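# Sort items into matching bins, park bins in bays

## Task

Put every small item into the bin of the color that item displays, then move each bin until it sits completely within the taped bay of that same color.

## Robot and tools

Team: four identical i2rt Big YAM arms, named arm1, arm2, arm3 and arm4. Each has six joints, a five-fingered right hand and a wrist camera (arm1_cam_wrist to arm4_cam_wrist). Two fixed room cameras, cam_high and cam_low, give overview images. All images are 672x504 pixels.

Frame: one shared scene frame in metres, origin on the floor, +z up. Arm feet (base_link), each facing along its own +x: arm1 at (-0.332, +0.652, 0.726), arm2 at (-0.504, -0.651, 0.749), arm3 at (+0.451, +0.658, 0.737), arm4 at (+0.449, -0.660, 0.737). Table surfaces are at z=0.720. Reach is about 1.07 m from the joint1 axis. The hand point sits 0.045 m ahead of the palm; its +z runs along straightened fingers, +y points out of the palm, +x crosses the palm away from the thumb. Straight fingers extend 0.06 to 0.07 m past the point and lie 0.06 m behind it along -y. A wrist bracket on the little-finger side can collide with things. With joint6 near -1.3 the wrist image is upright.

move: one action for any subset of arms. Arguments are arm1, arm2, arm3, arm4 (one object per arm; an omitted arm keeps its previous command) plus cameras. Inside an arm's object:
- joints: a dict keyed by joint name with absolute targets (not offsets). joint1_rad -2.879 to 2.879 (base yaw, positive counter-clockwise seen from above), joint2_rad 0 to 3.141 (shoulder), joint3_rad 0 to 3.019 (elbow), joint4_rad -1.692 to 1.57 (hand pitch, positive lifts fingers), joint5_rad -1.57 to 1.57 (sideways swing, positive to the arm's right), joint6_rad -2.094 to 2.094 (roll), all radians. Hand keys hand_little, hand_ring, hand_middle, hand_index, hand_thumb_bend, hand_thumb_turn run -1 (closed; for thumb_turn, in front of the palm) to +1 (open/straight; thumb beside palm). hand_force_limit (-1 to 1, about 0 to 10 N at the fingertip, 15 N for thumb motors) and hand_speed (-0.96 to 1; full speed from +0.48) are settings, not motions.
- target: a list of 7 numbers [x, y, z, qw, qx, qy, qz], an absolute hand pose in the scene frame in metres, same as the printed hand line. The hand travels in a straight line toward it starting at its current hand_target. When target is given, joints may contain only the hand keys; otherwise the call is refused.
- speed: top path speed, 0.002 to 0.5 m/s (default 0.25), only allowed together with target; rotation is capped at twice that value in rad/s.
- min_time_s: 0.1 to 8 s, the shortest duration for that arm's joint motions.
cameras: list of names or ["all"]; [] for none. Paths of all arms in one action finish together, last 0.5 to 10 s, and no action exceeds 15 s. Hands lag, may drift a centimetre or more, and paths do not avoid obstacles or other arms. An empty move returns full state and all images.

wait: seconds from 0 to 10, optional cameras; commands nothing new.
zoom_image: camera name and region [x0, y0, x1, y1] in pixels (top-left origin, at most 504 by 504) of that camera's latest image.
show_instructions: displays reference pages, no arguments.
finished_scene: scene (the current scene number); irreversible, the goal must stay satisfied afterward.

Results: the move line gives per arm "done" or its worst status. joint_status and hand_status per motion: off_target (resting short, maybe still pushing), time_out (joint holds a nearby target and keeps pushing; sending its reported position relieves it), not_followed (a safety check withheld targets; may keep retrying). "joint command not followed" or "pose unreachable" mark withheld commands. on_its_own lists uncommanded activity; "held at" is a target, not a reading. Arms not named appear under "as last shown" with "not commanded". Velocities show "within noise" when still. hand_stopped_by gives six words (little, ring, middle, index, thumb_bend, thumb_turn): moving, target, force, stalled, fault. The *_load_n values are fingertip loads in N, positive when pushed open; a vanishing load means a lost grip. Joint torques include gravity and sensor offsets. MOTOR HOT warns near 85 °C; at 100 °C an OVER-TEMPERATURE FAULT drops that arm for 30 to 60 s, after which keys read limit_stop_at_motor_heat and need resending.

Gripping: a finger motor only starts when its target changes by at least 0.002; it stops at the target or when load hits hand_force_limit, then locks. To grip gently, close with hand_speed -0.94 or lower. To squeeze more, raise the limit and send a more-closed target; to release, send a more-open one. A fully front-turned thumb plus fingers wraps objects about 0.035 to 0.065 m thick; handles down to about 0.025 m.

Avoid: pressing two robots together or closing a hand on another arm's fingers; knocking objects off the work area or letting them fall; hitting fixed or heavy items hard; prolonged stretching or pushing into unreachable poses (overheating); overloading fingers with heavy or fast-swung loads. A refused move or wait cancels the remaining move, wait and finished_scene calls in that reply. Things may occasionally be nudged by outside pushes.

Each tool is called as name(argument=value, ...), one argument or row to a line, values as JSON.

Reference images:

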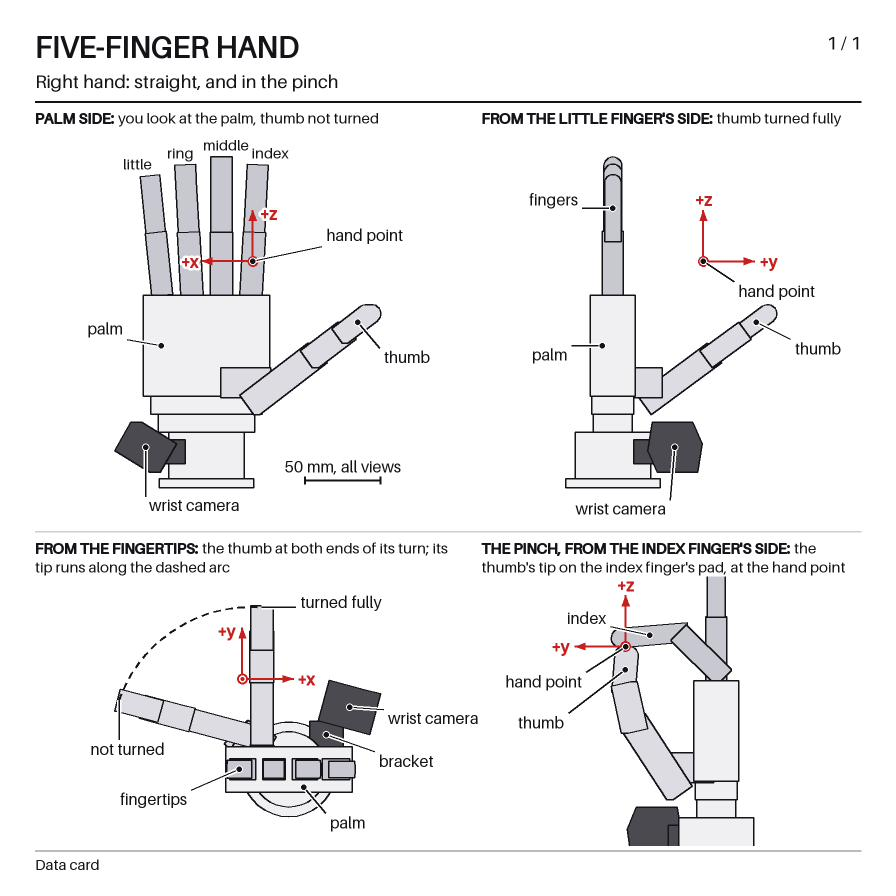

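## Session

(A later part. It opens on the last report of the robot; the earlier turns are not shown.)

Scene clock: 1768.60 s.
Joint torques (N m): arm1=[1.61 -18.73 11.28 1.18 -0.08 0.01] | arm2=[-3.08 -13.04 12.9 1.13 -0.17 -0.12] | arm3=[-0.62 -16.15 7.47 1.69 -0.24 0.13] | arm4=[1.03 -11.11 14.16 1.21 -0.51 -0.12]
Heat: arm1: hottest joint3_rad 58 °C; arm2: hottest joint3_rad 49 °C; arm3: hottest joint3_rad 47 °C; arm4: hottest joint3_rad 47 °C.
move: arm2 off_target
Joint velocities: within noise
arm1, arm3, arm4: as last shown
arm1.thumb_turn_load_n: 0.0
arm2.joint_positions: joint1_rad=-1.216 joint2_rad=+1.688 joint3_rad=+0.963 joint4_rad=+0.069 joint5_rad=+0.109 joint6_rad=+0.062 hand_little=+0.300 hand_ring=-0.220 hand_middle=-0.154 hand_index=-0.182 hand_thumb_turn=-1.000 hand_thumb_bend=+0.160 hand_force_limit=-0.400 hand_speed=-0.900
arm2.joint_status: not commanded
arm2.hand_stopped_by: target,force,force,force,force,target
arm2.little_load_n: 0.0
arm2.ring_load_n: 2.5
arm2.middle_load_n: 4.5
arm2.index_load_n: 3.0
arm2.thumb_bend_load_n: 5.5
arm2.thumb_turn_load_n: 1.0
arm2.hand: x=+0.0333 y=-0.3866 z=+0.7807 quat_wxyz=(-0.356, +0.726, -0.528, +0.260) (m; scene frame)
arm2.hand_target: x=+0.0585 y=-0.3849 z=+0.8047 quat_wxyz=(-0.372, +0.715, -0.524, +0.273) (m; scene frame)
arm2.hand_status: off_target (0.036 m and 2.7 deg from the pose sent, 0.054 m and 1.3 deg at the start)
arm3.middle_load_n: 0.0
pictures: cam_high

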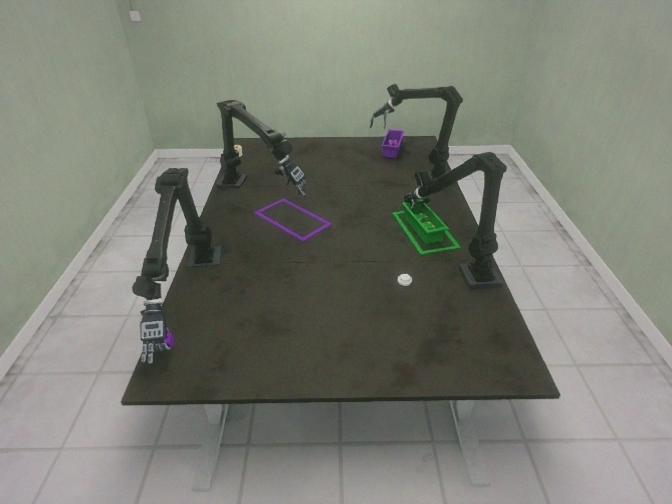

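move(
  arm2={"target":[0.042,-0.386,0.785,0.3724,-0.7153,0.5245,-0.2731],"speed":0.06},
)

move(
  arm2={"joints":{"hand_thumb_bend":1.0,"hand_index":0.1,"hand_middle":0.1,"hand_ring":0.1,"hand_little":0.2,"hand_speed":-0.6}},
)

move(
  arm2={"target":[0.050,-0.384,0.86,0.3724,-0.7153,0.5245,-0.2731],"speed":0.1},
  cameras=["cam_high"],
)

Scene clock: 1781.03 s.
Joint torques (N m): arm1=[1.55 -18.78 11.28 1.2 -0.07 0.01] | arm2=[-2.2 -12.86 8.28 2.32 0.1 -0.04] | arm3=[-0.62 -15.97 7.61 1.74 -0.21 0.15] | arm4=[0.97 -11.16 14.16 1.2 -0.51 -0.13]
Heat: arm1: hottest joint3_rad 58 °C; arm2: hottest joint3_rad 51 °C; arm3: hottest joint3_rad 47 °C; arm4: hottest joint3_rad 47 °C.
move: arm2 done
Joint velocities: within noise
arm1, arm3, arm4: as last shown
arm1.ring_load_n: -0.5
arm1.thumb_turn_load_n: -0.5
arm2.joint_positions: joint1_rad=-1.216 joint2_rad=+1.690 joint3_rad=+0.951 joint4_rad=+0.104 joint5_rad=+0.111 joint6_rad=+0.062 hand_little=+0.300 hand_ring=-0.220 hand_middle=-0.154 hand_index=-0.182 hand_thumb_turn=-1.000 hand_thumb_bend=+0.160 hand_force_limit=-0.400 hand_speed=-0.900
arm2.joint_status: not commanded
arm2.hand_stopped_by: target,force,force,force,force,target
arm2.little_load_n: 0.0
arm2.ring_load_n: 2.0
arm2.middle_load_n: 3.5
arm2.index_load_n: 2.5
arm2.thumb_bend_load_n: 5.0
arm2.thumb_turn_load_n: 0.5
arm2.hand: x=+0.0350 y=-0.3862 z=+0.7804 quat_wxyz=(-0.364, +0.722, -0.526, +0.265) (m; scene frame)
arm2.hand_target: x=+0.0418 y=-0.3861 z=+0.7851 quat_wxyz=(-0.372, +0.715, -0.525, +0.273) (m; scene frame)
arm2.hand_status: done (0.008 m and 1.5 deg from the pose sent, 0.010 m and 2.7 deg at the start)
arm4.little_load_n: -0.5
arm4.hand_target: x=+0.8392 y=-0.2807 z=+0.9450 quat_wxyz=(-0.458, +0.880, -0.114, +0.059) (m; scene frame)
pictures: none

Scene clock: 1783.00 s.
Joint torques (N m): arm1=[1.49 -18.84 11.28 1.18 -0.07 0.01] | arm2=[-2.14 -12.98 8.28 2.19 0.09 -0.04] | arm3=[-1.26 -15.91 7.58 1.65 -0.23 0.13] | arm4=[1.03 -11.11 14.17 1.2 -0.51 -0.13]
Heat: arm1: hottest joint3_rad 58 °C; arm2: hottest joint3_rad 51 °C; arm3: hottest joint3_rad 47 °C; arm4: hottest joint3_rad 47 °C.
move: arm2 done
Joint velocities: within noise
arm1, arm3, arm4: as last shown
arm1.ring_load_n: 0.0
arm1.thumb_bend_load_n: 1.5
arm2.joint_positions: joint1_rad=-1.216 joint2_rad=+1.690 joint3_rad=+0.951 joint4_rad=+0.107 joint5_rad=+0.111 joint6_rad=+0.062 hand_little=+0.200 hand_ring=+0.100 hand_middle=+0.100 hand_index=+0.100 hand_thumb_turn=-1.000 hand_thumb_bend=+1.000 hand_force_limit=-0.400 hand_speed=-0.600
arm2.joint_status: all done
arm2.hand_stopped_by: target,target,target,target,target,target
arm2.little_load_n: 0.0
arm2.ring_load_n: 0.0
arm2.middle_load_n: 0.0
arm2.index_load_n: 0.0
arm2.thumb_bend_load_n: 0.0
arm2.thumb_turn_load_n: 0.0
arm2.hand: x=+0.0354 y=-0.3861 z=+0.7808 quat_wxyz=(-0.365, +0.721, -0.526, +0.266) (m; scene frame)
arm2.hand_target: x=+0.0419 y=-0.3861 z=+0.7851 quat_wxyz=(-0.372, +0.715, -0.525, +0.273) (m; scene frame)
arm2.hand_status: not commanded
arm4.little_load_n: 0.0
pictures: none

Scene clock: 1784.53 s.
Joint torques (N m): arm1=[1.49 -18.84 11.26 1.18 -0.07 0.01] | arm2=[-2.2 -13.39 12.93 0.99 0.05 -0.05] | arm3=[-1.03 -15.91 7.65 1.58 -0.24 0.17] | arm4=[0.97 -11.16 14.17 1.21 -0.51 -0.12]
Heat: arm1: hottest joint3_rad 58 °C; arm2: hottest joint3_rad 51 °C; arm3: hottest joint3_rad 47 °C; arm4: hottest joint3_rad 47 °C.
move: arm2 off_target
Joint velocities: within noise
arm1, arm3, arm4: as last shown
arm1.thumb_bend_load_n: 1.0
arm1.thumb_turn_load_n: 0.0
arm2.joint_positions: joint1_rad=-1.216 joint2_rad=+1.593 joint3_rad=+1.010 joint4_rad=-0.071 joint5_rad=+0.111 joint6_rad=+0.062 hand_little=+0.200 hand_ring=+0.100 hand_middle=+0.100 hand_index=+0.100 hand_thumb_turn=-1.000 hand_thumb_bend=+1.000 hand_force_limit=-0.400 hand_speed=-0.600
arm2.joint_status: not commanded
arm2.hand_stopped_by: target,target,target,target,target,target
arm2.little_load_n: 0.0
arm2.ring_load_n: 0.0
arm2.middle_load_n: 0.0
arm2.index_load_n: 0.0
arm2.thumb_bend_load_n: 0.0
arm2.thumb_turn_load_n: 0.0
arm2.hand: x=+0.0319 y=-0.3887 z=+0.8328 quat_wxyz=(-0.356, +0.725, -0.528, +0.261) (m; scene frame)
arm2.hand_target: x=+0.0489 y=-0.3845 z=+0.8605 quat_wxyz=(-0.373, +0.715, -0.524, +0.273) (m; scene frame)
arm2.hand_status: off_target (0.033 m and 2.6 deg from the pose sent, 0.081 m and 1.4 deg at the start)
pictures: cam_high

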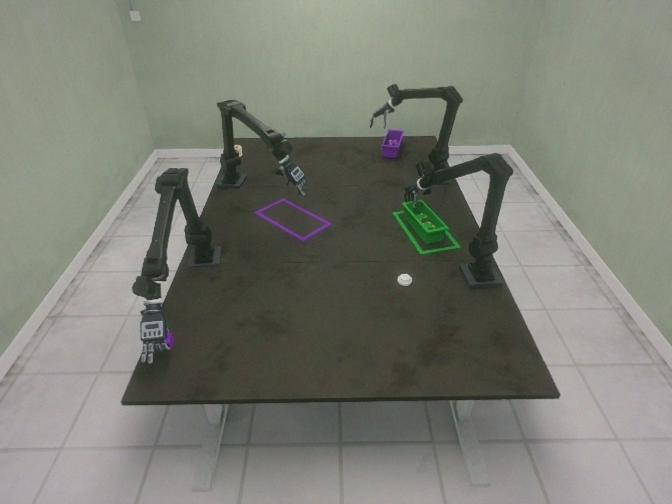

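zoom_image(
  camera="cam_high",
  region=[370, 190, 480, 270],
)

move(
  arm2={"target":[0.055,-0.382,0.98,0.3724,-0.7153,0.5245,-0.2731],"speed":0.15},
  cameras=["cam_high","cam_low"],
)

Scaled by 4.582 from the camera's 672x504 image, which has a finer 960x720 frame.

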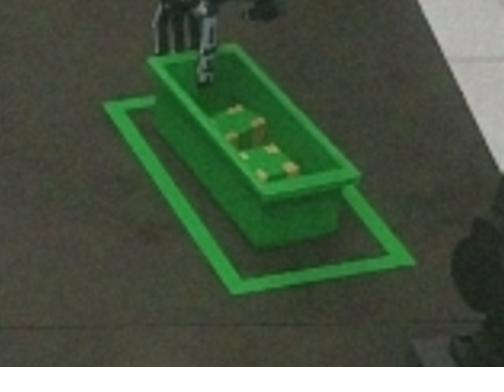

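Scene clock: 1791.20 s.
Joint torques (N m): arm1=[1.61 -18.73 11.29 1.18 -0.07 0] | arm2=[-1.9 -12.86 14.69 1.02 0.1 -0.03] | arm3=[-0.62 -15.97 7.58 1.61 -0.22 0.15] | arm4=[1.03 -11.22 14.16 1.21 -0.51 -0.12]
Heat: arm1: hottest joint3_rad 58 °C; arm2: hottest joint3_rad 51 °C; arm3: hottest joint3_rad 47 °C; arm4: hottest joint3_rad 47 °C.
move: arm2 off_target
Joint velocities: within noise
arm1, arm3, arm4: as last shown
arm1.thumb_turn_load_n: -0.5
arm2.joint_positions: joint1_rad=-1.216 joint2_rad=+1.488 joint3_rad=+1.222 joint4_rad=-0.393 joint5_rad=+0.113 joint6_rad=+0.062 hand_little=+0.200 hand_ring=+0.100 hand_middle=+0.100 hand_index=+0.100 hand_thumb_turn=-1.000 hand_thumb_bend=+1.000 hand_force_limit=-0.400 hand_speed=-0.600
arm2.joint_status: not commanded
arm2.hand_stopped_by: target,target,target,target,target,target
arm2.little_load_n: 0.0
arm2.ring_load_n: 0.0
arm2.middle_load_n: 0.0
arm2.index_load_n: 0.5
arm2.thumb_bend_load_n: 0.0
arm2.thumb_turn_load_n: 0.0
arm2.hand: x=+0.0411 y=-0.3867 z=+0.9479 quat_wxyz=(-0.354, +0.726, -0.529, +0.261) (m; scene frame)
arm2.hand_target: x=+0.0537 y=-0.3826 z=+0.9801 quat_wxyz=(-0.373, +0.715, -0.524, +0.273) (m; scene frame)
arm2.hand_status: off_target (0.035 m and 2.9 deg from the pose sent, 0.149 m and 2.6 deg at the start)
pictures: cam_high, cam_low

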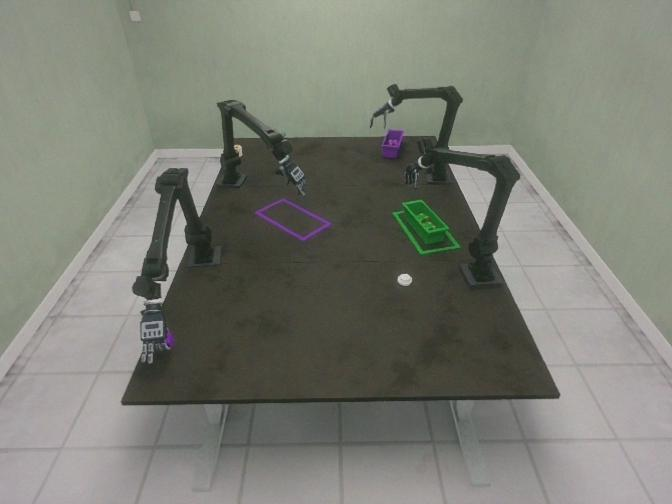

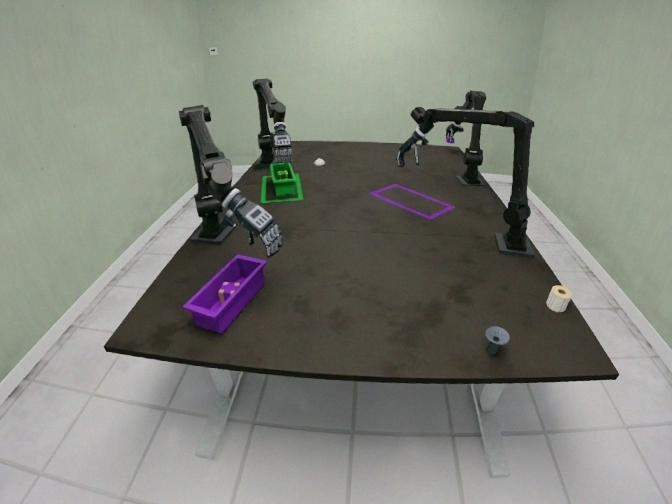

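zoom_image(
  camera="cam_low",
  region=[250, 150, 320, 210],
)

zoom_image(
  camera="cam_high",
  region=[385, 190, 465, 260],
)

Scaled by 7.200 from the camera's 672x504 image, which has a finer 960x720 frame.

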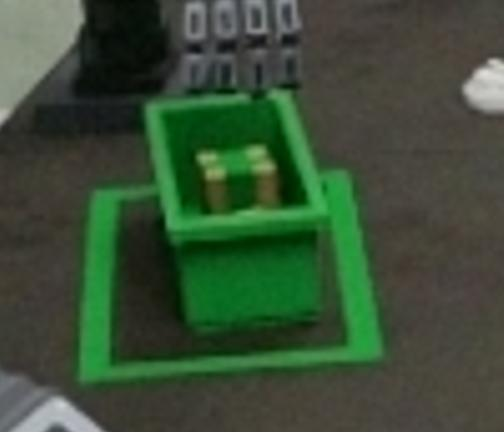

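Scaled by 6.300 from the camera's 672x504 image, which has a finer 960x720 frame.

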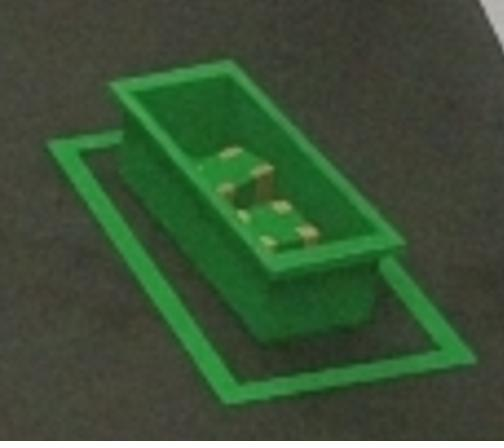

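move(
  arm2={"target":[0.046,-0.386,0.86,0.3724,-0.7153,0.5245,-0.2731],"speed":0.15,"joints":{"hand_index":0.3,"hand_middle":0.3,"hand_ring":0.3,"hand_little":0.3}},
)

move(
  arm2={"target":[0.040,-0.387,0.785,0.3724,-0.7153,0.5245,-0.2731],"speed":0.08},
  cameras=["cam_high"],
)

zoom_image(
  camera="cam_high",
  region=[385, 180, 465, 250],
)

Scene clock: 1839.67 s.
Joint torques (N m): arm1=[1.49 -18.73 11.26 1.2 -0.07 0.01] | arm2=[-2.2 -12.4 9.59 2.24 -0.02 -0.06] | arm3=[-0.62 -16.15 7.54 1.66 -0.22 0.11] | arm4=[1.03 -11.16 14.16 1.21 -0.52 -0.13]
Heat: arm1: hottest joint3_rad 58 °C; arm2: hottest joint3_rad 58 °C; arm3: hottest joint3_rad 47 °C; arm4: hottest joint3_rad 47 °C.
move: arm2 done
Joint velocities: within noise
arm1: as last shown
arm1.thumb_bend_load_n: 1.5
arm1.thumb_turn_load_n: 0.0
arm2.joint_positions: joint1_rad=-1.216 joint2_rad=+1.573 joint3_rad=+1.041 joint4_rad=-0.102 joint5_rad=+0.113 joint6_rad=+0.062 hand_little=+0.300 hand_ring=+0.300 hand_middle=+0.300 hand_index=+0.300 hand_thumb_turn=-1.000 hand_thumb_bend=+1.000 hand_force_limit=-0.400 hand_speed=-0.600
arm2.joint_status: all done
arm2.hand_stopped_by: target,target,target,target,target,target
arm2.little_load_n: 0.0
arm2.ring_load_n: 0.0
arm2.middle_load_n: 0.0
arm2.index_load_n: 0.0
arm2.thumb_bend_load_n: 0.0
arm2.thumb_turn_load_n: 0.0
arm2.hand: x=+0.0385 y=-0.3863 z=+0.8540 quat_wxyz=(-0.363, +0.721, -0.526, +0.266) (m; scene frame)
arm2.hand_target: x=+0.0459 y=-0.3861 z=+0.8601 quat_wxyz=(-0.372, +0.715, -0.525, +0.273) (m; scene frame)
arm2.hand_status: done (0.010 m and 1.5 deg from the pose sent, 0.088 m and 2.9 deg at the start)
arm3.joint_positions: joint1_rad=-0.696 joint2_rad=+1.709 joint3_rad=+1.609 joint4_rad=-0.815 joint5_rad=-0.304 joint6_rad=-0.235 hand_little=+1.000 hand_ring=+0.250 hand_middle=+0.250 hand_index=+0.250 hand_thumb_turn=-1.000 hand_thumb_bend=+1.000 hand_force_limit=-0.300 hand_speed=-0.600
arm3.joint_status: not commanded
arm3.hand_stopped_by: target,target,target,target,target,target
arm3.little_load_n: 0.0
arm3.ring_load_n: 0.0
arm3.middle_load_n: 0.0
arm3.index_load_n: 0.0
arm3.thumb_bend_load_n: 0.0
arm3.thumb_turn_load_n: 0.0
arm3.hand: x=+0.0224 y=+0.1977 z=+0.9515 quat_wxyz=(+0.042, -0.244, -0.905, +0.346) (m; scene frame)
arm3.hand_target: x=+0.0208 y=+0.1987 z=+0.9548 quat_wxyz=(+0.045, -0.248, -0.901, +0.352) (m; scene frame)
arm3.hand_status: not commanded
arm4.joint_positions: joint1_rad=-0.895 joint2_rad=+1.434 joint3_rad=+1.136 joint4_rad=-0.497 joint5_rad=-0.584 joint6_rad=-0.471 hand_little=+0.300 hand_ring=+0.300 hand_middle=+0.300 hand_index=+0.300 hand_thumb_turn=-1.000 hand_thumb_bend=+1.000 hand_force_limit=-0.200 hand_speed=-0.600
arm4.joint_status: not commanded
arm4.hand_stopped_by: target,target,target,target,target,target
arm4.little_load_n: 0.0
arm4.ring_load_n: 0.5
arm4.middle_load_n: 0.0
arm4.index_load_n: 0.0
arm4.thumb_bend_load_n: 0.0
arm4.thumb_turn_load_n: 0.0
arm4.hand: x=+0.8221 y=-0.2852 z=+0.9280 quat_wxyz=(-0.449, +0.884, -0.119, +0.046) (m; scene frame)
arm4.hand_target: x=+0.8392 y=-0.2807 z=+0.9450 quat_wxyz=(-0.458, +0.880, -0.114, +0.059) (m; scene frame)
arm4.hand_status: not commanded
pictures: none

Scene clock: 1841.37 s.
Joint torques (N m): arm1=[1.61 -18.73 11.28 1.2 -0.07 0] | arm2=[-2.14 -12.51 8.31 2.25 0.01 -0.05] | arm3=[-0.56 -16.44 7.56 1.66 -0.21 0.13] | arm4=[0.97 -11.16 14.16 1.21 -0.51 -0.13]
Heat: arm1: hottest joint3_rad 58 °C; arm2: hottest joint3_rad 57 °C; arm3: hottest joint3_rad 47 °C; arm4: hottest joint3_rad 47 °C.
move: arm2 done
Joint velocities: within noise
arm1.joint_positions: joint1_rad=-1.717 joint2_rad=+1.753 joint3_rad=+1.292 joint4_rad=-0.239 joint5_rad=-0.123 joint6_rad=-0.084 hand_little=+1.000 hand_ring=+1.000 hand_middle=-0.115 hand_index=-0.153 hand_thumb_turn=-1.000 hand_thumb_bend=+1.000 hand_force_limit=-0.200 hand_speed=-0.900
arm1.joint_status: not commanded
arm1.hand_stopped_by: target,target,force,force,target,target
arm1.little_load_n: 0.0
arm1.ring_load_n: 0.0
arm1.middle_load_n: 6.5
arm1.index_load_n: 6.5
arm1.thumb_bend_load_n: 1.0
arm1.thumb_turn_load_n: 0.0
arm1.hand: x=-0.9922 y=+0.6183 z=+0.8394 quat_wxyz=(+0.281, -0.599, -0.675, +0.328) (m; scene frame)
arm1.hand_target: x=-1.0098 y=+0.6130 z=+0.8803 quat_wxyz=(+0.303, -0.582, -0.669, +0.349) (m; scene frame)
arm1.hand_status: not commanded
arm2.joint_positions: joint1_rad=-1.216 joint2_rad=+1.683 joint3_rad=+0.945 joint4_rad=+0.109 joint5_rad=+0.113 joint6_rad=+0.062 hand_little=+0.300 hand_ring=+0.300 hand_middle=+0.300 hand_index=+0.300 hand_thumb_turn=-1.000 hand_thumb_bend=+1.000 hand_force_limit=-0.400 hand_speed=-0.600
arm2.joint_status: not commanded
arm2.hand_stopped_by: target,target,target,target,target,target
arm2.little_load_n: 0.0
arm2.ring_load_n: -0.5
arm2.middle_load_n: 0.0
arm2.index_load_n: 0.0
arm2.thumb_bend_load_n: 0.0
arm2.thumb_turn_load_n: 0.0
arm2.hand: x=+0.0339 y=-0.3872 z=+0.7825 quat_wxyz=(-0.366, +0.720, -0.526, +0.267) (m; scene frame)
arm2.hand_target: x=+0.0399 y=-0.3871 z=+0.7850 quat_wxyz=(-0.372, +0.715, -0.525, +0.273) (m; scene frame)
arm2.hand_status: done (0.007 m and 1.2 deg from the pose sent, 0.069 m and 1.5 deg at the start)
arm3, arm4: as last shown
arm3.index_load_n: -0.5
arm4.ring_load_n: 0.0
pictures: cam_high

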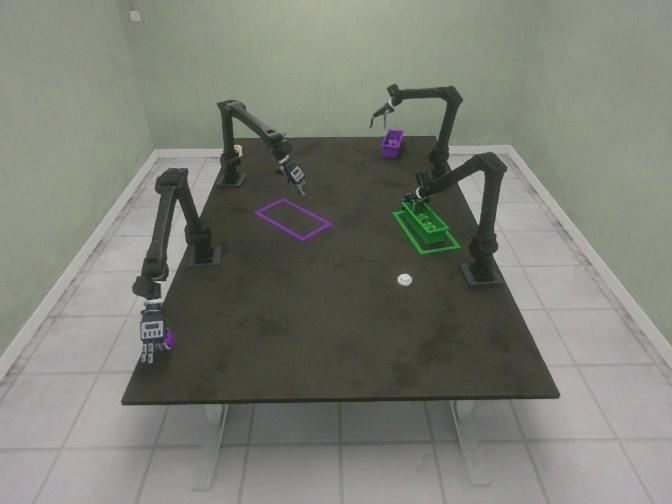

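Scaled by 6.300 from the camera's 672x504 image, which has a finer 960x720 frame.

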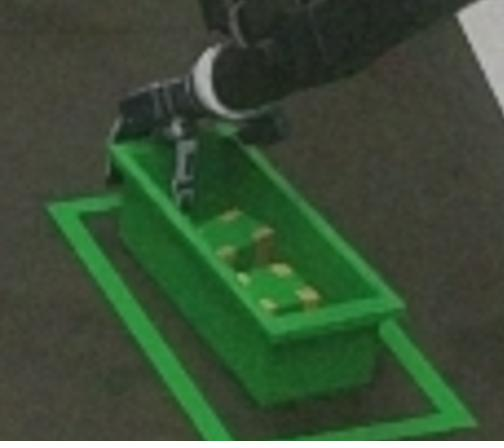

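move(
  arm2={"joints":{"hand_thumb_bend":0.4,"hand_speed":-0.8,"hand_force_limit":-0.5}},
)

move(
  arm2={"joints":{"hand_thumb_bend":0.1,"hand_index":-0.6,"hand_middle":-0.6,"hand_ring":-0.6,"hand_speed":-0.9,"hand_force_limit":-0.4}},
)

move(
  arm2={"target":[0.048,-0.407,0.795,0.3785,-0.727,0.5155,-0.2687],"speed":0.08},
  cameras=["cam_high"],
)

zoom_image(
  camera="cam_high",
  region=[385, 190, 465, 260],
)

Scene clock: 1849.70 s.
Joint torques (N m): arm1=[1.61 -18.67 11.3 1.18 -0.08 0.01] | arm2=[-2.2 -12.57 8.29 2.21 0.01 -0.05] | arm3=[-0.44 -16.03 7.62 1.63 -0.23 0.14] | arm4=[0.97 -11.16 14.15 1.22 -0.51 -0.13]
Heat: arm1: hottest joint3_rad 59 °C; arm2: hottest joint3_rad 55 °C; arm3: hottest joint3_rad 47 °C; arm4: hottest joint3_rad 47 °C.
move: arm2 done
Joint velocities: within noise
arm1, arm3, arm4: as last shown
arm2.joint_positions: joint1_rad=-1.216 joint2_rad=+1.683 joint3_rad=+0.945 joint4_rad=+0.109 joint5_rad=+0.113 joint6_rad=+0.062 hand_little=+0.300 hand_ring=+0.300 hand_middle=+0.300 hand_index=+0.300 hand_thumb_turn=-1.000 hand_thumb_bend=+0.400 hand_force_limit=-0.500 hand_speed=-0.800
arm2.joint_status: all done
arm2.hand_stopped_by: target,target,target,target,target,target
arm2.little_load_n: 0.0
arm2.ring_load_n: 0.0
arm2.middle_load_n: 0.0
arm2.index_load_n: 0.0
arm2.thumb_bend_load_n: 0.0
arm2.thumb_turn_load_n: 0.0
arm2.hand: x=+0.0339 y=-0.3872 z=+0.7825 quat_wxyz=(-0.366, +0.720, -0.526, +0.267) (m; scene frame)
arm2.hand_target: x=+0.0399 y=-0.3871 z=+0.7850 quat_wxyz=(-0.372, +0.715, -0.525, +0.273) (m; scene frame)
arm2.hand_status: not commanded
arm3.little_load_n: 0.5
arm3.index_load_n: 0.0
arm4.thumb_turn_load_n: 0.5
pictures: none

Scene clock: 1853.10 s.
Joint torques (N m): arm1=[1.49 -18.9 11.29 1.17 -0.07 0.01] | arm2=[-2.2 -12.63 8.53 2.22 0.01 -0.05] | arm3=[-0.44 -16.26 7.69 1.65 -0.2 0.12] | arm4=[0.97 -11.11 14.16 1.2 -0.51 -0.12]
Heat: arm1: hottest joint3_rad 59 °C; arm2: hottest joint3_rad 54 °C; arm3: hottest joint3_rad 47 °C; arm4: hottest joint3_rad 47 °C.
move: arm2 off_target
Joint velocities: within noise
arm1, arm3, arm4: as last shown
arm1.thumb_turn_load_n: -0.5
arm2.joint_positions: joint1_rad=-1.216 joint2_rad=+1.683 joint3_rad=+0.942 joint4_rad=+0.109 joint5_rad=+0.113 joint6_rad=+0.062 hand_little=+0.300 hand_ring=-0.219 hand_middle=-0.154 hand_index=-0.191 hand_thumb_turn=-1.000 hand_thumb_bend=+0.160 hand_force_limit=-0.400 hand_speed=-0.900
arm2.joint_status: hand_ring off_target (ended at -0.219, target -0.600); hand_middle off_target (ended at -0.154, target -0.600); hand_index off_target (ended at -0.191, target -0.600); hand_thumb_bend off_target (ended at +0.160, target +0.100); the others done
arm2.hand_stopped_by: target,force,force,force,force,target
arm2.little_load_n: 0.0
arm2.ring_load_n: 5.5
arm2.middle_load_n: 3.0
arm2.index_load_n: 3.5
arm2.thumb_bend_load_n: 5.5
arm2.thumb_turn_load_n: 0.5
arm2.hand: x=+0.0327 y=-0.3878 z=+0.7809 quat_wxyz=(-0.364, +0.721, -0.526, +0.267) (m; scene frame)
arm2.hand_target: x=+0.0399 y=-0.3871 z=+0.7850 quat_wxyz=(-0.372, +0.715, -0.525, +0.273) (m; scene frame)
arm2.hand_status: not commanded
arm3.little_load_n: 0.0
arm4.thumb_turn_load_n: 0.0
pictures: none

Scene clock: 1854.17 s.
Joint torques (N m): arm1=[1.55 -18.84 11.28 1.18 -0.07 0.01] | arm2=[-3.14 -14.15 9.21 1.35 -0.22 -0.17] | arm3=[-0.5 -16.38 7.51 1.55 -0.25 0.14] | arm4=[0.97 -11.11 14.16 1.22 -0.51 -0.12]
Heat: arm1: hottest joint3_rad 59 °C; arm2: hottest joint3_rad 54 °C; arm3: hottest joint3_rad 47 °C; arm4: hottest joint3_rad 47 °C.
move: arm2 off_target
Joint velocities: within noise
arm1, arm3, arm4: as last shown
arm1.ring_load_n: -0.5
arm1.thumb_bend_load_n: 1.5
arm1.thumb_turn_load_n: 0.0
arm2.joint_positions: joint1_rad=-1.257 joint2_rad=+1.683 joint3_rad=+0.942 joint4_rad=+0.109 joint5_rad=+0.049 joint6_rad=+0.025 hand_little=+0.300 hand_ring=-0.219 hand_middle=-0.154 hand_index=-0.191 hand_thumb_turn=-1.000 hand_thumb_bend=+0.160 hand_force_limit=-0.400 hand_speed=-0.900
arm2.joint_status: not commanded
arm2.hand_stopped_by: target,force,force,force,force,target
arm2.little_load_n: -0.5
arm2.ring_load_n: 2.0
arm2.middle_load_n: 3.0
arm2.index_load_n: 5.5
arm2.thumb_bend_load_n: 5.0
arm2.thumb_turn_load_n: 1.0
arm2.hand: x=+0.0377 y=-0.4017 z=+0.7806 quat_wxyz=(-0.369, +0.729, -0.516, +0.257) (m; scene frame)
arm2.hand_target: x=+0.0478 y=-0.4071 z=+0.7950 quat_wxyz=(-0.377, +0.723, -0.513, +0.268) (m; scene frame)
arm2.hand_status: off_target (0.018 m and 1.6 deg from the pose sent, 0.028 m and 2.1 deg at the start)
pictures: cam_high

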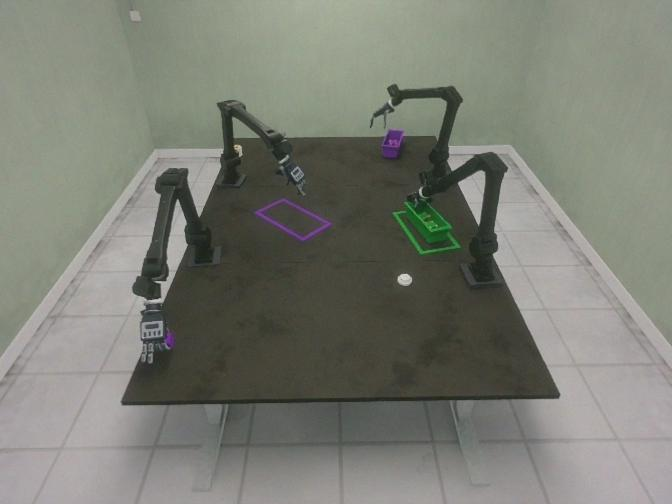

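Scaled by 6.300 from the camera's 672x504 image, which has a finer 960x720 frame.

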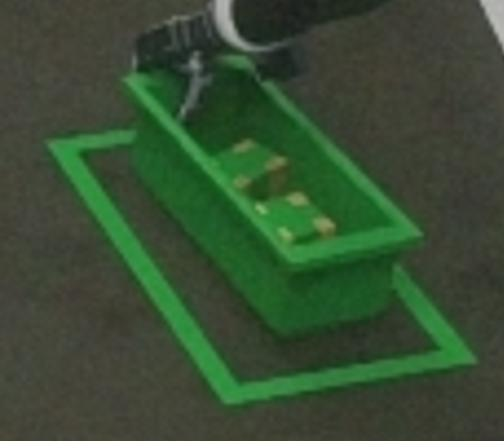

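move(
  arm2={"target":[0.036,-0.417,0.795,0.3651,-0.7013,0.543,-0.2827],"speed":0.06},
  cameras=["cam_high"],
)

zoom_image(
  camera="cam_high",
  region=[385, 190, 465, 260],
)

Scene clock: 1877.67 s.
Joint torques (N m): arm1=[1.55 -18.73 11.29 1.16 -0.08 0.01] | arm2=[-2.02 -14.1 8.14 1.63 0.13 0.05] | arm3=[-0.67 -16.32 7.49 1.59 -0.24 0.15] | arm4=[1.03 -11.22 14.16 1.21 -0.52 -0.13]
Heat: arm1: hottest joint3_rad 59 °C; arm2: hottest joint3_rad 51 °C; arm3: hottest joint3_rad 47 °C; arm4: hottest joint3_rad 47 °C.
move: arm2 off_target
Joint velocities: within noise
arm1, arm3, arm4: as last shown
arm1.ring_load_n: 0.0
arm1.thumb_bend_load_n: 1.0
arm1.thumb_turn_load_n: -0.5
arm2.joint_positions: joint1_rad=-1.257 joint2_rad=+1.654 joint3_rad=+0.906 joint4_rad=+0.109 joint5_rad=+0.119 joint6_rad=+0.060 hand_little=+0.300 hand_ring=-0.219 hand_middle=-0.154 hand_index=-0.191 hand_thumb_turn=-1.000 hand_thumb_bend=+0.160 hand_force_limit=-0.400 hand_speed=-0.900
arm2.joint_status: not commanded
arm2.hand_stopped_by: target,force,force,force,force,target
arm2.little_load_n: 0.0
arm2.ring_load_n: 4.5
arm2.middle_load_n: 3.0
arm2.index_load_n: 3.5
arm2.thumb_bend_load_n: 5.5
arm2.thumb_turn_load_n: 0.5
arm2.hand: x=+0.0310 y=-0.4170 z=+0.7807 quat_wxyz=(-0.354, +0.711, -0.542, +0.275) (m; scene frame)
arm2.hand_target: x=+0.0360 y=-0.4170 z=+0.7951 quat_wxyz=(-0.365, +0.701, -0.543, +0.283) (m; scene frame)
arm2.hand_status: off_target (0.015 m and 1.9 deg from the pose sent, 0.021 m and 5.3 deg at the start)
pictures: cam_high

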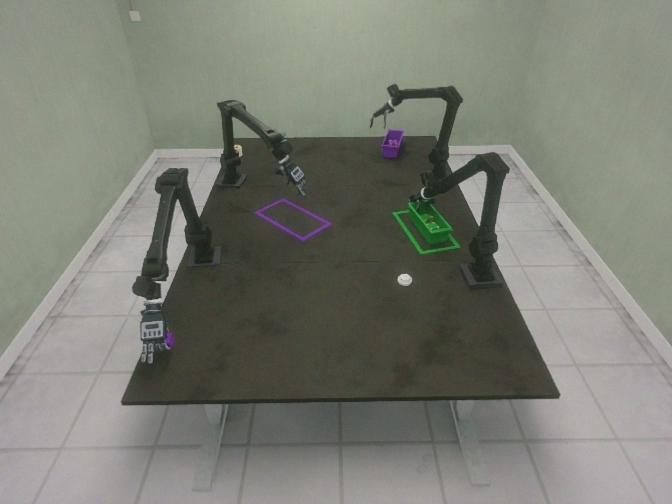

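Scaled by 6.300 from the camera's 672x504 image, which has a finer 960x720 frame.

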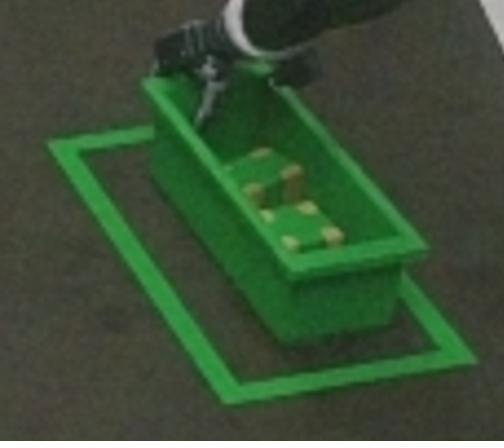

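move(
  arm2={"target":[0.034,-0.399,0.797,0.3651,-0.7013,0.543,-0.2827],"speed":0.06},
  cameras=["cam_high"],
)

zoom_image(
  camera="cam_high",
  region=[385, 190, 465, 260],
)

Scene clock: 1886.27 s.
Joint torques (N m): arm1=[1.55 -18.84 11.26 1.18 -0.07 0.01] | arm2=[-0.79 -13.51 9.63 1.18 0.16 0.05] | arm3=[-1.08 -16.15 7.68 1.58 -0.27 0.16] | arm4=[1.03 -11.11 14.17 1.2 -0.51 -0.12]
Heat: arm1: hottest joint3_rad 59 °C; arm2: hottest joint3_rad 50 °C; arm3: hottest joint3_rad 47 °C; arm4: hottest joint3_rad 47 °C.
move: arm2 off_target
Joint velocities: within noise
arm1, arm3, arm4: as last shown
arm1.middle_load_n: 6.0
arm1.thumb_bend_load_n: 1.5
arm2.joint_positions: joint1_rad=-1.236 joint2_rad=+1.654 joint3_rad=+0.906 joint4_rad=+0.109 joint5_rad=+0.149 joint6_rad=+0.081 hand_little=+0.300 hand_ring=-0.219 hand_middle=-0.154 hand_index=-0.191 hand_thumb_turn=-1.000 hand_thumb_bend=+0.160 hand_force_limit=-0.400 hand_speed=-0.900
arm2.joint_status: not commanded
arm2.hand_stopped_by: target,force,force,force,force,target
arm2.little_load_n: 0.0
arm2.ring_load_n: 5.5
arm2.middle_load_n: 3.0
arm2.index_load_n: 3.0
arm2.thumb_bend_load_n: 5.5
arm2.thumb_turn_load_n: 0.5
arm2.hand: x=+0.0284 y=-0.4094 z=+0.7812 quat_wxyz=(-0.353, +0.706, -0.547, +0.279) (m; scene frame)
arm2.hand_target: x=+0.0337 y=-0.3990 z=+0.7972 quat_wxyz=(-0.365, +0.701, -0.543, +0.283) (m; scene frame)
arm2.hand_status: off_target (0.020 m and 1.6 deg from the pose sent, 0.025 m and 1.9 deg at the start)
pictures: cam_high

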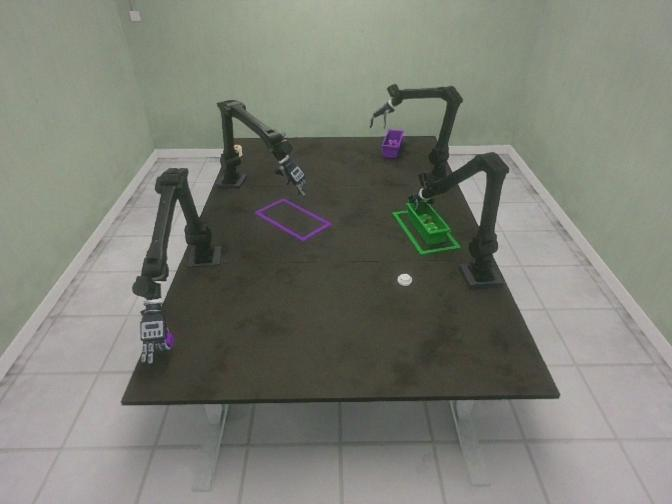

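Scaled by 6.300 from the camera's 672x504 image, which has a finer 960x720 frame.

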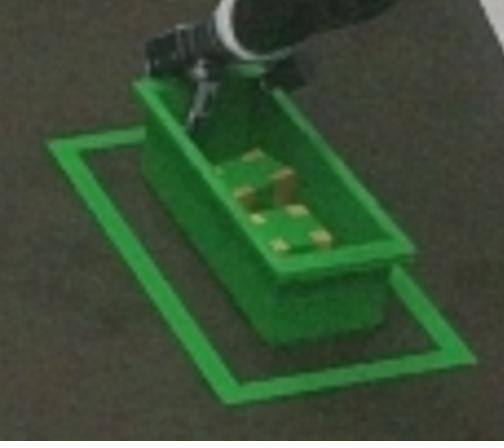

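move(
  arm2={"target":[0.033,-0.408,0.785,0.3651,-0.7013,0.543,-0.2827],"speed":0.06},
)

move(
  arm2={"joints":{"hand_thumb_bend":1.0,"hand_index":0.1,"hand_middle":0.1,"hand_ring":0.1,"hand_little":0.2,"hand_speed":-0.6}},
)

move(
  arm2={"target":[0.041,-0.406,0.86,0.3651,-0.7013,0.543,-0.2827],"speed":0.1},
)

move(
  arm2={"target":[0.045,-0.404,0.98,0.3651,-0.7013,0.543,-0.2827],"speed":0.15},
  cameras=["cam_high","cam_low","arm4_cam_wrist"],
)

zoom_image(
  camera="cam_high",
  region=[385, 190, 465, 260],
)

Scene clock: 1898.63 s.
Joint torques (N m): arm1=[1.49 -18.78 11.26 1.17 -0.07 0.01] | arm2=[-2.14 -12.34 8.05 2.17 -0.18 -0.06] | arm3=[-1.08 -16.21 7.68 1.68 -0.23 0.14] | arm4=[0.97 -11.16 14.17 1.21 -0.51 -0.13]
Heat: arm1: hottest joint3_rad 59 °C; arm2: hottest joint3_rad 50 °C; arm3: hottest joint3_rad 47 °C; arm4: hottest joint3_rad 47 °C.
move: arm2 done
Joint velocities: within noise
arm1, arm3, arm4: as last shown
arm1.middle_load_n: 6.5
arm1.thumb_bend_load_n: 1.0
arm2.joint_positions: joint1_rad=-1.236 joint2_rad=+1.654 joint3_rad=+0.901 joint4_rad=+0.119 joint5_rad=+0.144 joint6_rad=+0.082 hand_little=+0.300 hand_ring=-0.219 hand_middle=-0.154 hand_index=-0.191 hand_thumb_turn=-1.000 hand_thumb_bend=+0.160 hand_force_limit=-0.400 hand_speed=-0.900
arm2.joint_status: not commanded
arm2.hand_stopped_by: target,force,force,force,force,target
arm2.little_load_n: 0.0
arm2.ring_load_n: 4.5
arm2.middle_load_n: 3.0
arm2.index_load_n: 3.5
arm2.thumb_bend_load_n: 5.5
arm2.thumb_turn_load_n: 0.5
arm2.hand: x=+0.0277 y=-0.4087 z=+0.7806 quat_wxyz=(-0.356, +0.706, -0.546, +0.278) (m; scene frame)
arm2.hand_target: x=+0.0329 y=-0.4079 z=+0.7852 quat_wxyz=(-0.365, +0.701, -0.543, +0.283) (m; scene frame)
arm2.hand_status: done (0.007 m and 1.3 deg from the pose sent, 0.006 m and 1.6 deg at the start)
pictures: none

Scene clock: 1900.60 s.
Joint torques (N m): arm1=[1.49 -18.73 11.28 1.18 -0.07 0.01] | arm2=[-2.2 -12.34 8.05 2.18 -0.15 -0.05] | arm3=[-0.62 -15.79 7.58 1.8 -0.25 0.16] | arm4=[1.03 -11.11 14.17 1.21 -0.52 -0.12]
Heat: arm1: hottest joint3_rad 59 °C; arm2: hottest joint3_rad 50 °C; arm3: hottest joint3_rad 47 °C; arm4: hottest joint3_rad 47 °C.
move: arm2 done
Joint velocities: within noise
arm1: as last shown
arm1.index_load_n: 6.0
arm2.joint_positions: joint1_rad=-1.236 joint2_rad=+1.654 joint3_rad=+0.901 joint4_rad=+0.120 joint5_rad=+0.143 joint6_rad=+0.082 hand_little=+0.200 hand_ring=+0.100 hand_middle=+0.100 hand_index=+0.100 hand_thumb_turn=-1.000 hand_thumb_bend=+1.000 hand_force_limit=-0.400 hand_speed=-0.600
arm2.joint_status: all done
arm2.hand_stopped_by: target,target,target,target,target,target
arm2.little_load_n: 0.0
arm2.ring_load_n: 0.0
arm2.middle_load_n: 0.0
arm2.index_load_n: 0.0
arm2.thumb_bend_load_n: 0.0
arm2.thumb_turn_load_n: 0.0
arm2.hand: x=+0.0276 y=-0.4086 z=+0.7806 quat_wxyz=(-0.356, +0.706, -0.546, +0.278) (m; scene frame)
arm2.hand_target: x=+0.0328 y=-0.4080 z=+0.7851 quat_wxyz=(-0.365, +0.701, -0.543, +0.283) (m; scene frame)
arm2.hand_status: not commanded
arm3.joint_positions: joint1_rad=-0.696 joint2_rad=+1.709 joint3_rad=+1.609 joint4_rad=-0.815 joint5_rad=-0.304 joint6_rad=-0.235 hand_little=+1.000 hand_ring=+0.250 hand_middle=+0.250 hand_index=+0.250 hand_thumb_turn=-1.000 hand_thumb_bend=+1.000 hand_force_limit=-0.300 hand_speed=-0.600
arm3.joint_status: not commanded
arm3.hand_stopped_by: target,target,target,target,target,target
arm3.little_load_n: 0.0
arm3.ring_load_n: 0.0
arm3.middle_load_n: 0.0
arm3.index_load_n: 0.0
arm3.thumb_bend_load_n: 0.0
arm3.thumb_turn_load_n: 0.0
arm3.hand: x=+0.0224 y=+0.1977 z=+0.9515 quat_wxyz=(+0.042, -0.244, -0.905, +0.346) (m; scene frame)
arm3.hand_target: x=+0.0208 y=+0.1987 z=+0.9548 quat_wxyz=(+0.045, -0.248, -0.901, +0.352) (m; scene frame)
arm3.hand_status: not commanded
arm4.joint_positions: joint1_rad=-0.895 joint2_rad=+1.434 joint3_rad=+1.136 joint4_rad=-0.497 joint5_rad=-0.584 joint6_rad=-0.471 hand_little=+0.300 hand_ring=+0.300 hand_middle=+0.300 hand_index=+0.300 hand_thumb_turn=-1.000 hand_thumb_bend=+1.000 hand_force_limit=-0.200 hand_speed=-0.600
arm4.joint_status: not commanded
arm4.hand_stopped_by: target,target,target,target,target,target
arm4.little_load_n: 0.0
arm4.ring_load_n: 0.0
arm4.middle_load_n: 0.0
arm4.index_load_n: 0.0
arm4.thumb_bend_load_n: 0.0
arm4.thumb_turn_load_n: 0.0
arm4.hand: x=+0.8221 y=-0.2852 z=+0.9280 quat_wxyz=(-0.449, +0.884, -0.119, +0.046) (m; scene frame)
arm4.hand_target: x=+0.8392 y=-0.2807 z=+0.9450 quat_wxyz=(-0.458, +0.880, -0.114, +0.059) (m; scene frame)
arm4.hand_status: not commanded
pictures: none

Scene clock: 1902.13 s.
Joint torques (N m): arm1=[1.49 -18.73 11.29 1.17 -0.07 0.01] | arm2=[-2.26 -12.57 12.85 0.99 -0.15 -0.06] | arm3=[-0.79 -16.26 7.71 1.7 -0.23 0.13] | arm4=[0.97 -11.11 14.16 1.2 -0.51 -0.12]
Heat: arm1: hottest joint3_rad 59 °C; arm2: hottest joint3_rad 50 °C; arm3: hottest joint3_rad 47 °C; arm4: hottest joint3_rad 47 °C.
move: arm2 off_target
Joint velocities: within noise
arm1.joint_positions: joint1_rad=-1.717 joint2_rad=+1.753 joint3_rad=+1.292 joint4_rad=-0.239 joint5_rad=-0.123 joint6_rad=-0.084 hand_little=+1.000 hand_ring=+1.000 hand_middle=-0.115 hand_index=-0.153 hand_thumb_turn=-1.000 hand_thumb_bend=+1.000 hand_force_limit=-0.200 hand_speed=-0.900
arm1.joint_status: not commanded
arm1.hand_stopped_by: target,target,force,force,target,target
arm1.little_load_n: 0.0
arm1.ring_load_n: 0.0
arm1.middle_load_n: 6.5
arm1.index_load_n: 6.5
arm1.thumb_bend_load_n: 1.5
arm1.thumb_turn_load_n: 0.0
arm1.hand: x=-0.9922 y=+0.6183 z=+0.8394 quat_wxyz=(+0.281, -0.599, -0.675, +0.328) (m; scene frame)
arm1.hand_target: x=-1.0098 y=+0.6130 z=+0.8803 quat_wxyz=(+0.303, -0.582, -0.669, +0.349) (m; scene frame)
arm1.hand_status: not commanded
arm2.joint_positions: joint1_rad=-1.236 joint2_rad=+1.549 joint3_rad=+0.959 joint4_rad=-0.065 joint5_rad=+0.143 joint6_rad=+0.082 hand_little=+0.200 hand_ring=+0.100 hand_middle=+0.100 hand_index=+0.100 hand_thumb_turn=-1.000 hand_thumb_bend=+1.000 hand_force_limit=-0.400 hand_speed=-0.600
arm2.joint_status: not commanded
arm2.hand_stopped_by: target,target,target,target,target,target
arm2.little_load_n: 0.0
arm2.ring_load_n: 0.0
arm2.middle_load_n: 0.0
arm2.index_load_n: 0.0
arm2.thumb_bend_load_n: 0.0
arm2.thumb_turn_load_n: 0.0
arm2.hand: x=+0.0234 y=-0.4112 z=+0.8335 quat_wxyz=(-0.348, +0.710, -0.548, +0.273) (m; scene frame)
arm2.hand_target: x=+0.0399 y=-0.4064 z=+0.8605 quat_wxyz=(-0.365, +0.701, -0.543, +0.283) (m; scene frame)
arm2.hand_status: off_target (0.032 m and 2.6 deg from the pose sent, 0.081 m and 1.3 deg at the start)
arm3, arm4: as last shown
arm4.little_load_n: -0.5
pictures: none

Scene clock: 1903.73 s.
Joint torques (N m): arm1=[1.55 -18.78 11.29 1.17 -0.07 0.01] | arm2=[-1.9 -12.1 14.69 0.99 -0.02 -0.03] | arm3=[-0.73 -15.79 7.58 1.65 -0.23 0.13] | arm4=[1.03 -11.11 14.16 1.21 -0.51 -0.12]
Heat: arm1: hottest joint3_rad 59 °C; arm2: hottest joint3_rad 50 °C; arm3: hottest joint3_rad 47 °C; arm4: hottest joint3_rad 47 °C.
move: arm2 off_target
Joint velocities: within noise
arm1, arm3, arm4: as last shown
arm1.thumb_bend_load_n: 1.0
arm1.thumb_turn_load_n: -0.5
arm2.joint_positions: joint1_rad=-1.236 joint2_rad=+1.439 joint3_rad=+1.171 joint4_rad=-0.393 joint5_rad=+0.143 joint6_rad=+0.082 hand_little=+0.200 hand_ring=+0.100 hand_middle=+0.100 hand_index=+0.100 hand_thumb_turn=-1.000 hand_thumb_bend=+1.000 hand_force_limit=-0.400 hand_speed=-0.600
arm2.joint_status: not commanded
arm2.hand_stopped_by: target,target,target,target,target,target
arm2.little_load_n: 0.0
arm2.ring_load_n: 0.0
arm2.middle_load_n: 0.5
arm2.index_load_n: 0.0
arm2.thumb_bend_load_n: 0.0
arm2.thumb_turn_load_n: 0.0
arm2.hand: x=+0.0316 y=-0.4096 z=+0.9482 quat_wxyz=(-0.346, +0.711, -0.548, +0.272) (m; scene frame)
arm2.hand_target: x=+0.0436 y=-0.4045 z=+0.9800 quat_wxyz=(-0.365, +0.701, -0.543, +0.283) (m; scene frame)
arm2.hand_status: off_target (0.035 m and 2.9 deg from the pose sent, 0.148 m and 2.6 deg at the start)
arm4.little_load_n: 0.0
pictures: arm4_cam_wrist, cam_high, cam_low

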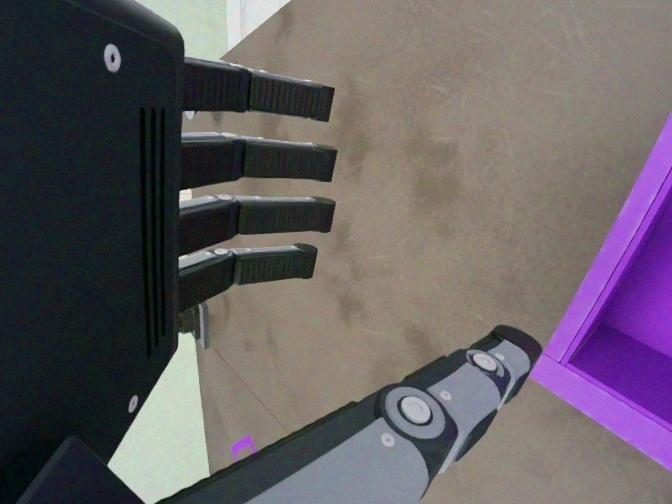

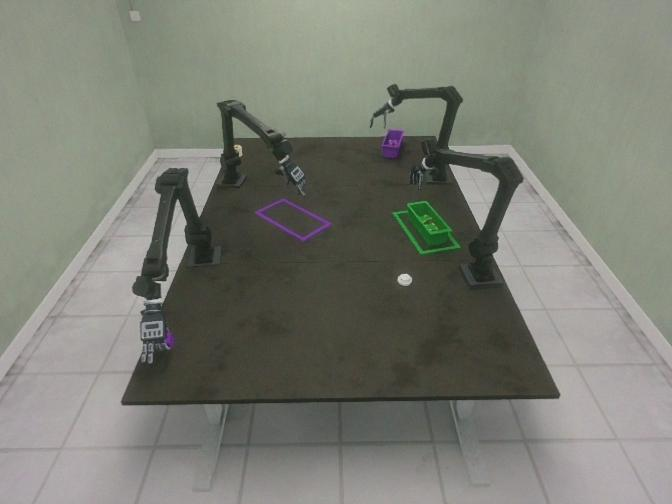

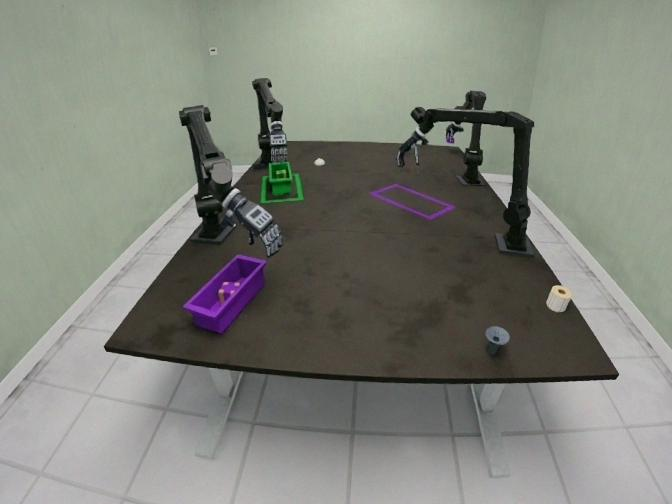

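Scaled by 6.300 from the camera's 672x504 image, which has a finer 960x720 frame.

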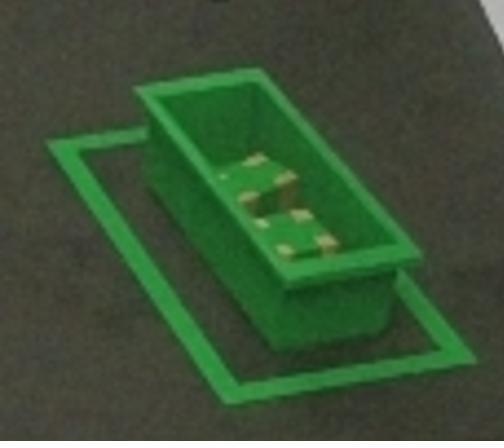

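zoom_image(
  camera="cam_low",
  region=[250, 150, 320, 210],
)

Scaled by 7.200 from the camera's 672x504 image, which has a finer 960x720 frame.

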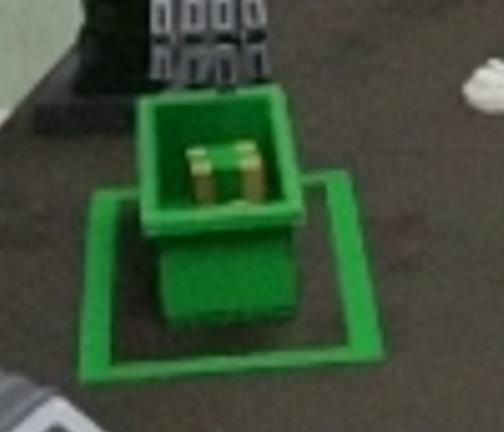

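move(
  arm2={"joints":{"joint1_rad":0.3},"min_time_s":6},
  arm4={"target":[0.842,-0.283,0.86,0.4579,-0.8797,0.1135,-0.0591],"speed":0.1},
  cameras=["cam_high","cam_low","arm4_cam_wrist"],
)

zoom_image(
  camera="cam_high",
  region=[360, 100, 430, 170],
)

zoom_image(
  camera="cam_low",
  region=[170, 220, 290, 340],
)

Scene clock: 1930.13 s.
Joint torques (N m): arm1=[1.44 -18.78 11.29 1.18 -0.07 0.02] | arm2=[-1.67 -11.93 14.75 1.02 -0.02 -0.03] | arm3=[-1.08 -15.97 7.65 1.58 -0.23 0.16] | arm4=[0.97 -12.34 9.11 2.09 -0.51 -0.12]
Heat: arm1: hottest joint3_rad 59 °C; arm2: hottest joint3_rad 56 °C; arm3: hottest joint3_rad 47 °C; arm4: hottest joint3_rad 47 °C.
move: arm2 done; arm4 moving
Joint velocities: arm1=[within noise] | arm2=[0.151 0.005 0.002 -0.007 -0.095 -0.051] | arm3=[within noise] | arm4=[within noise]
arm1, arm3: as last shown
arm1.little_load_n: -0.5
arm1.index_load_n: 6.0
arm1.thumb_bend_load_n: 1.5
arm1.thumb_turn_load_n: 0.0
arm2.joint_positions: joint1_rad=+0.281 joint2_rad=+1.439 joint3_rad=+1.171 joint4_rad=-0.393 joint5_rad=+0.143 joint6_rad=+0.082 hand_little=+0.200 hand_ring=+0.100 hand_middle=+0.100 hand_index=+0.100 hand_thumb_turn=-1.000 hand_thumb_bend=+1.000 hand_force_limit=-0.400 hand_speed=-0.600
arm2.joint_status: all done
arm2.hand_stopped_by: target,target,target,target,target,target
arm2.little_load_n: 0.0
arm2.ring_load_n: 0.0
arm2.middle_load_n: 0.0
arm2.index_load_n: 0.0
arm2.thumb_bend_load_n: 0.0
arm2.thumb_turn_load_n: 0.0
arm2.hand: x=-0.7168 y=-0.1076 z=+0.9597 quat_wxyz=(-0.448, +0.889, +0.092, -0.038) (m; scene frame)
arm2.hand_target: x=-0.7315 y=-0.1001 z=+0.9919 quat_wxyz=(-0.469, +0.877, +0.097, -0.048) (m; scene frame)
arm2.hand_status: not commanded
arm4.joint_positions: joint1_rad=-0.901 joint2_rad=+1.524 joint3_rad=+1.045 joint4_rad=-0.294 joint5_rad=-0.589 joint6_rad=-0.477 hand_little=+0.300 hand_ring=+0.300 hand_middle=+0.300 hand_index=+0.300 hand_thumb_turn=-1.000 hand_thumb_bend=+1.000 hand_force_limit=-0.200 hand_speed=-0.600
arm4.joint_status: not commanded
arm4.hand_stopped_by: target,target,target,target,target,target
arm4.little_load_n: 0.0
arm4.ring_load_n: 0.0
arm4.middle_load_n: 0.0
arm4.index_load_n: 0.0
arm4.thumb_bend_load_n: 0.0
arm4.thumb_turn_load_n: 0.0
arm4.hand: x=+0.8354 y=-0.2799 z=+0.8644 quat_wxyz=(-0.457, +0.881, -0.114, +0.055) (m; scene frame)
arm4.hand_target: x=+0.8418 y=-0.2831 z=+0.8599 quat_wxyz=(-0.458, +0.880, -0.114, +0.059) (m; scene frame)
arm4.hand_status: moving (0.009 m and 0.5 deg from the pose sent, 0.071 m and 2.0 deg at the start)
pictures: arm4_cam_wrist, cam_high, cam_low

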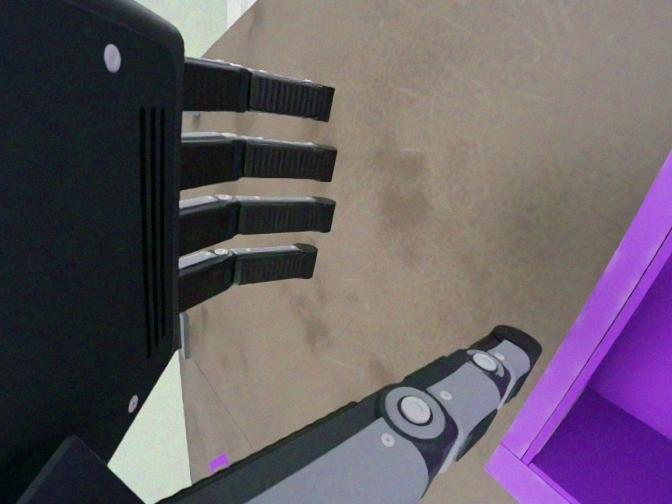

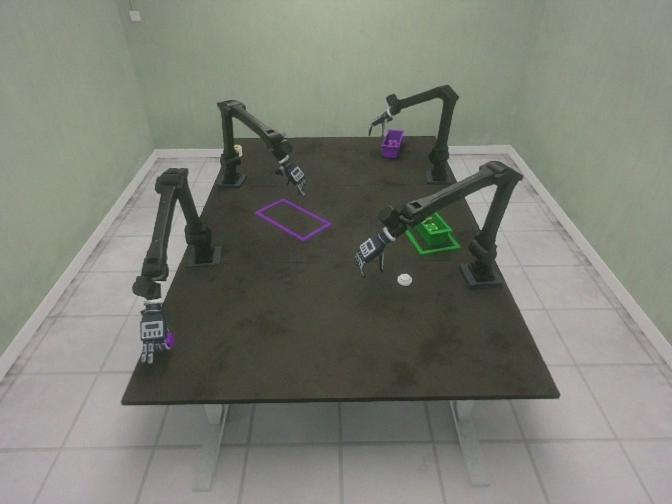

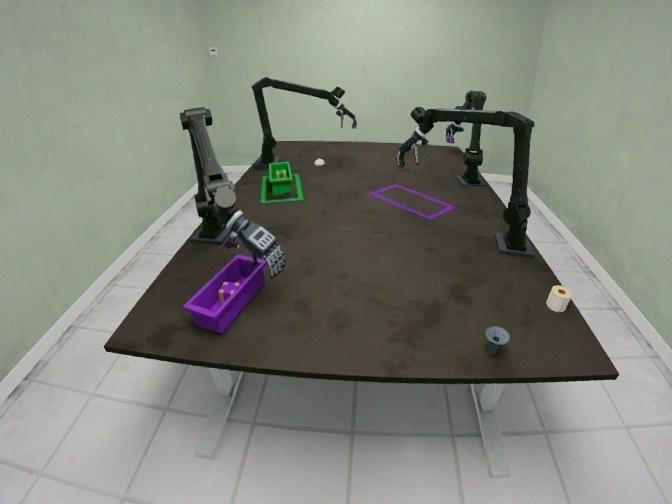

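Scaled by 7.200 from the camera's 672x504 image, which has a finer 960x720 frame.

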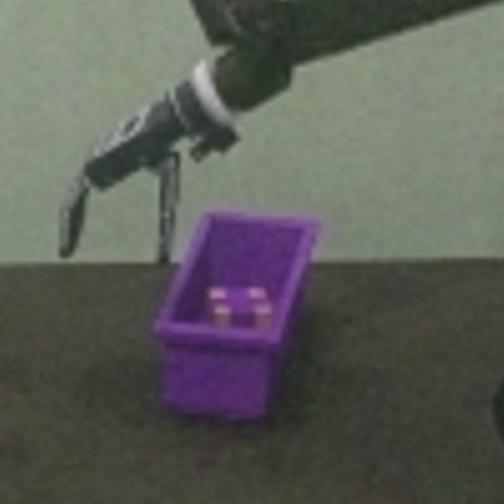

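Scaled by 4.200 from the camera's 672x504 image, which has a finer 960x720 frame.

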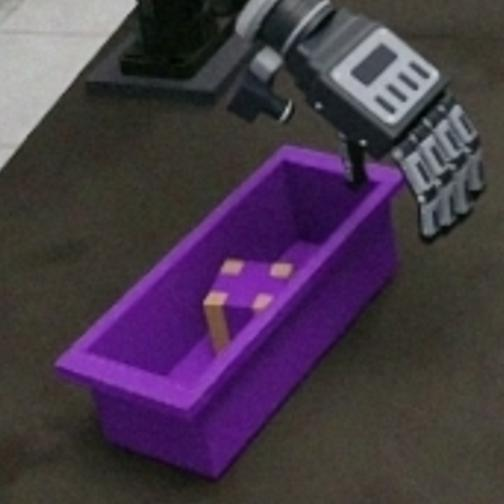

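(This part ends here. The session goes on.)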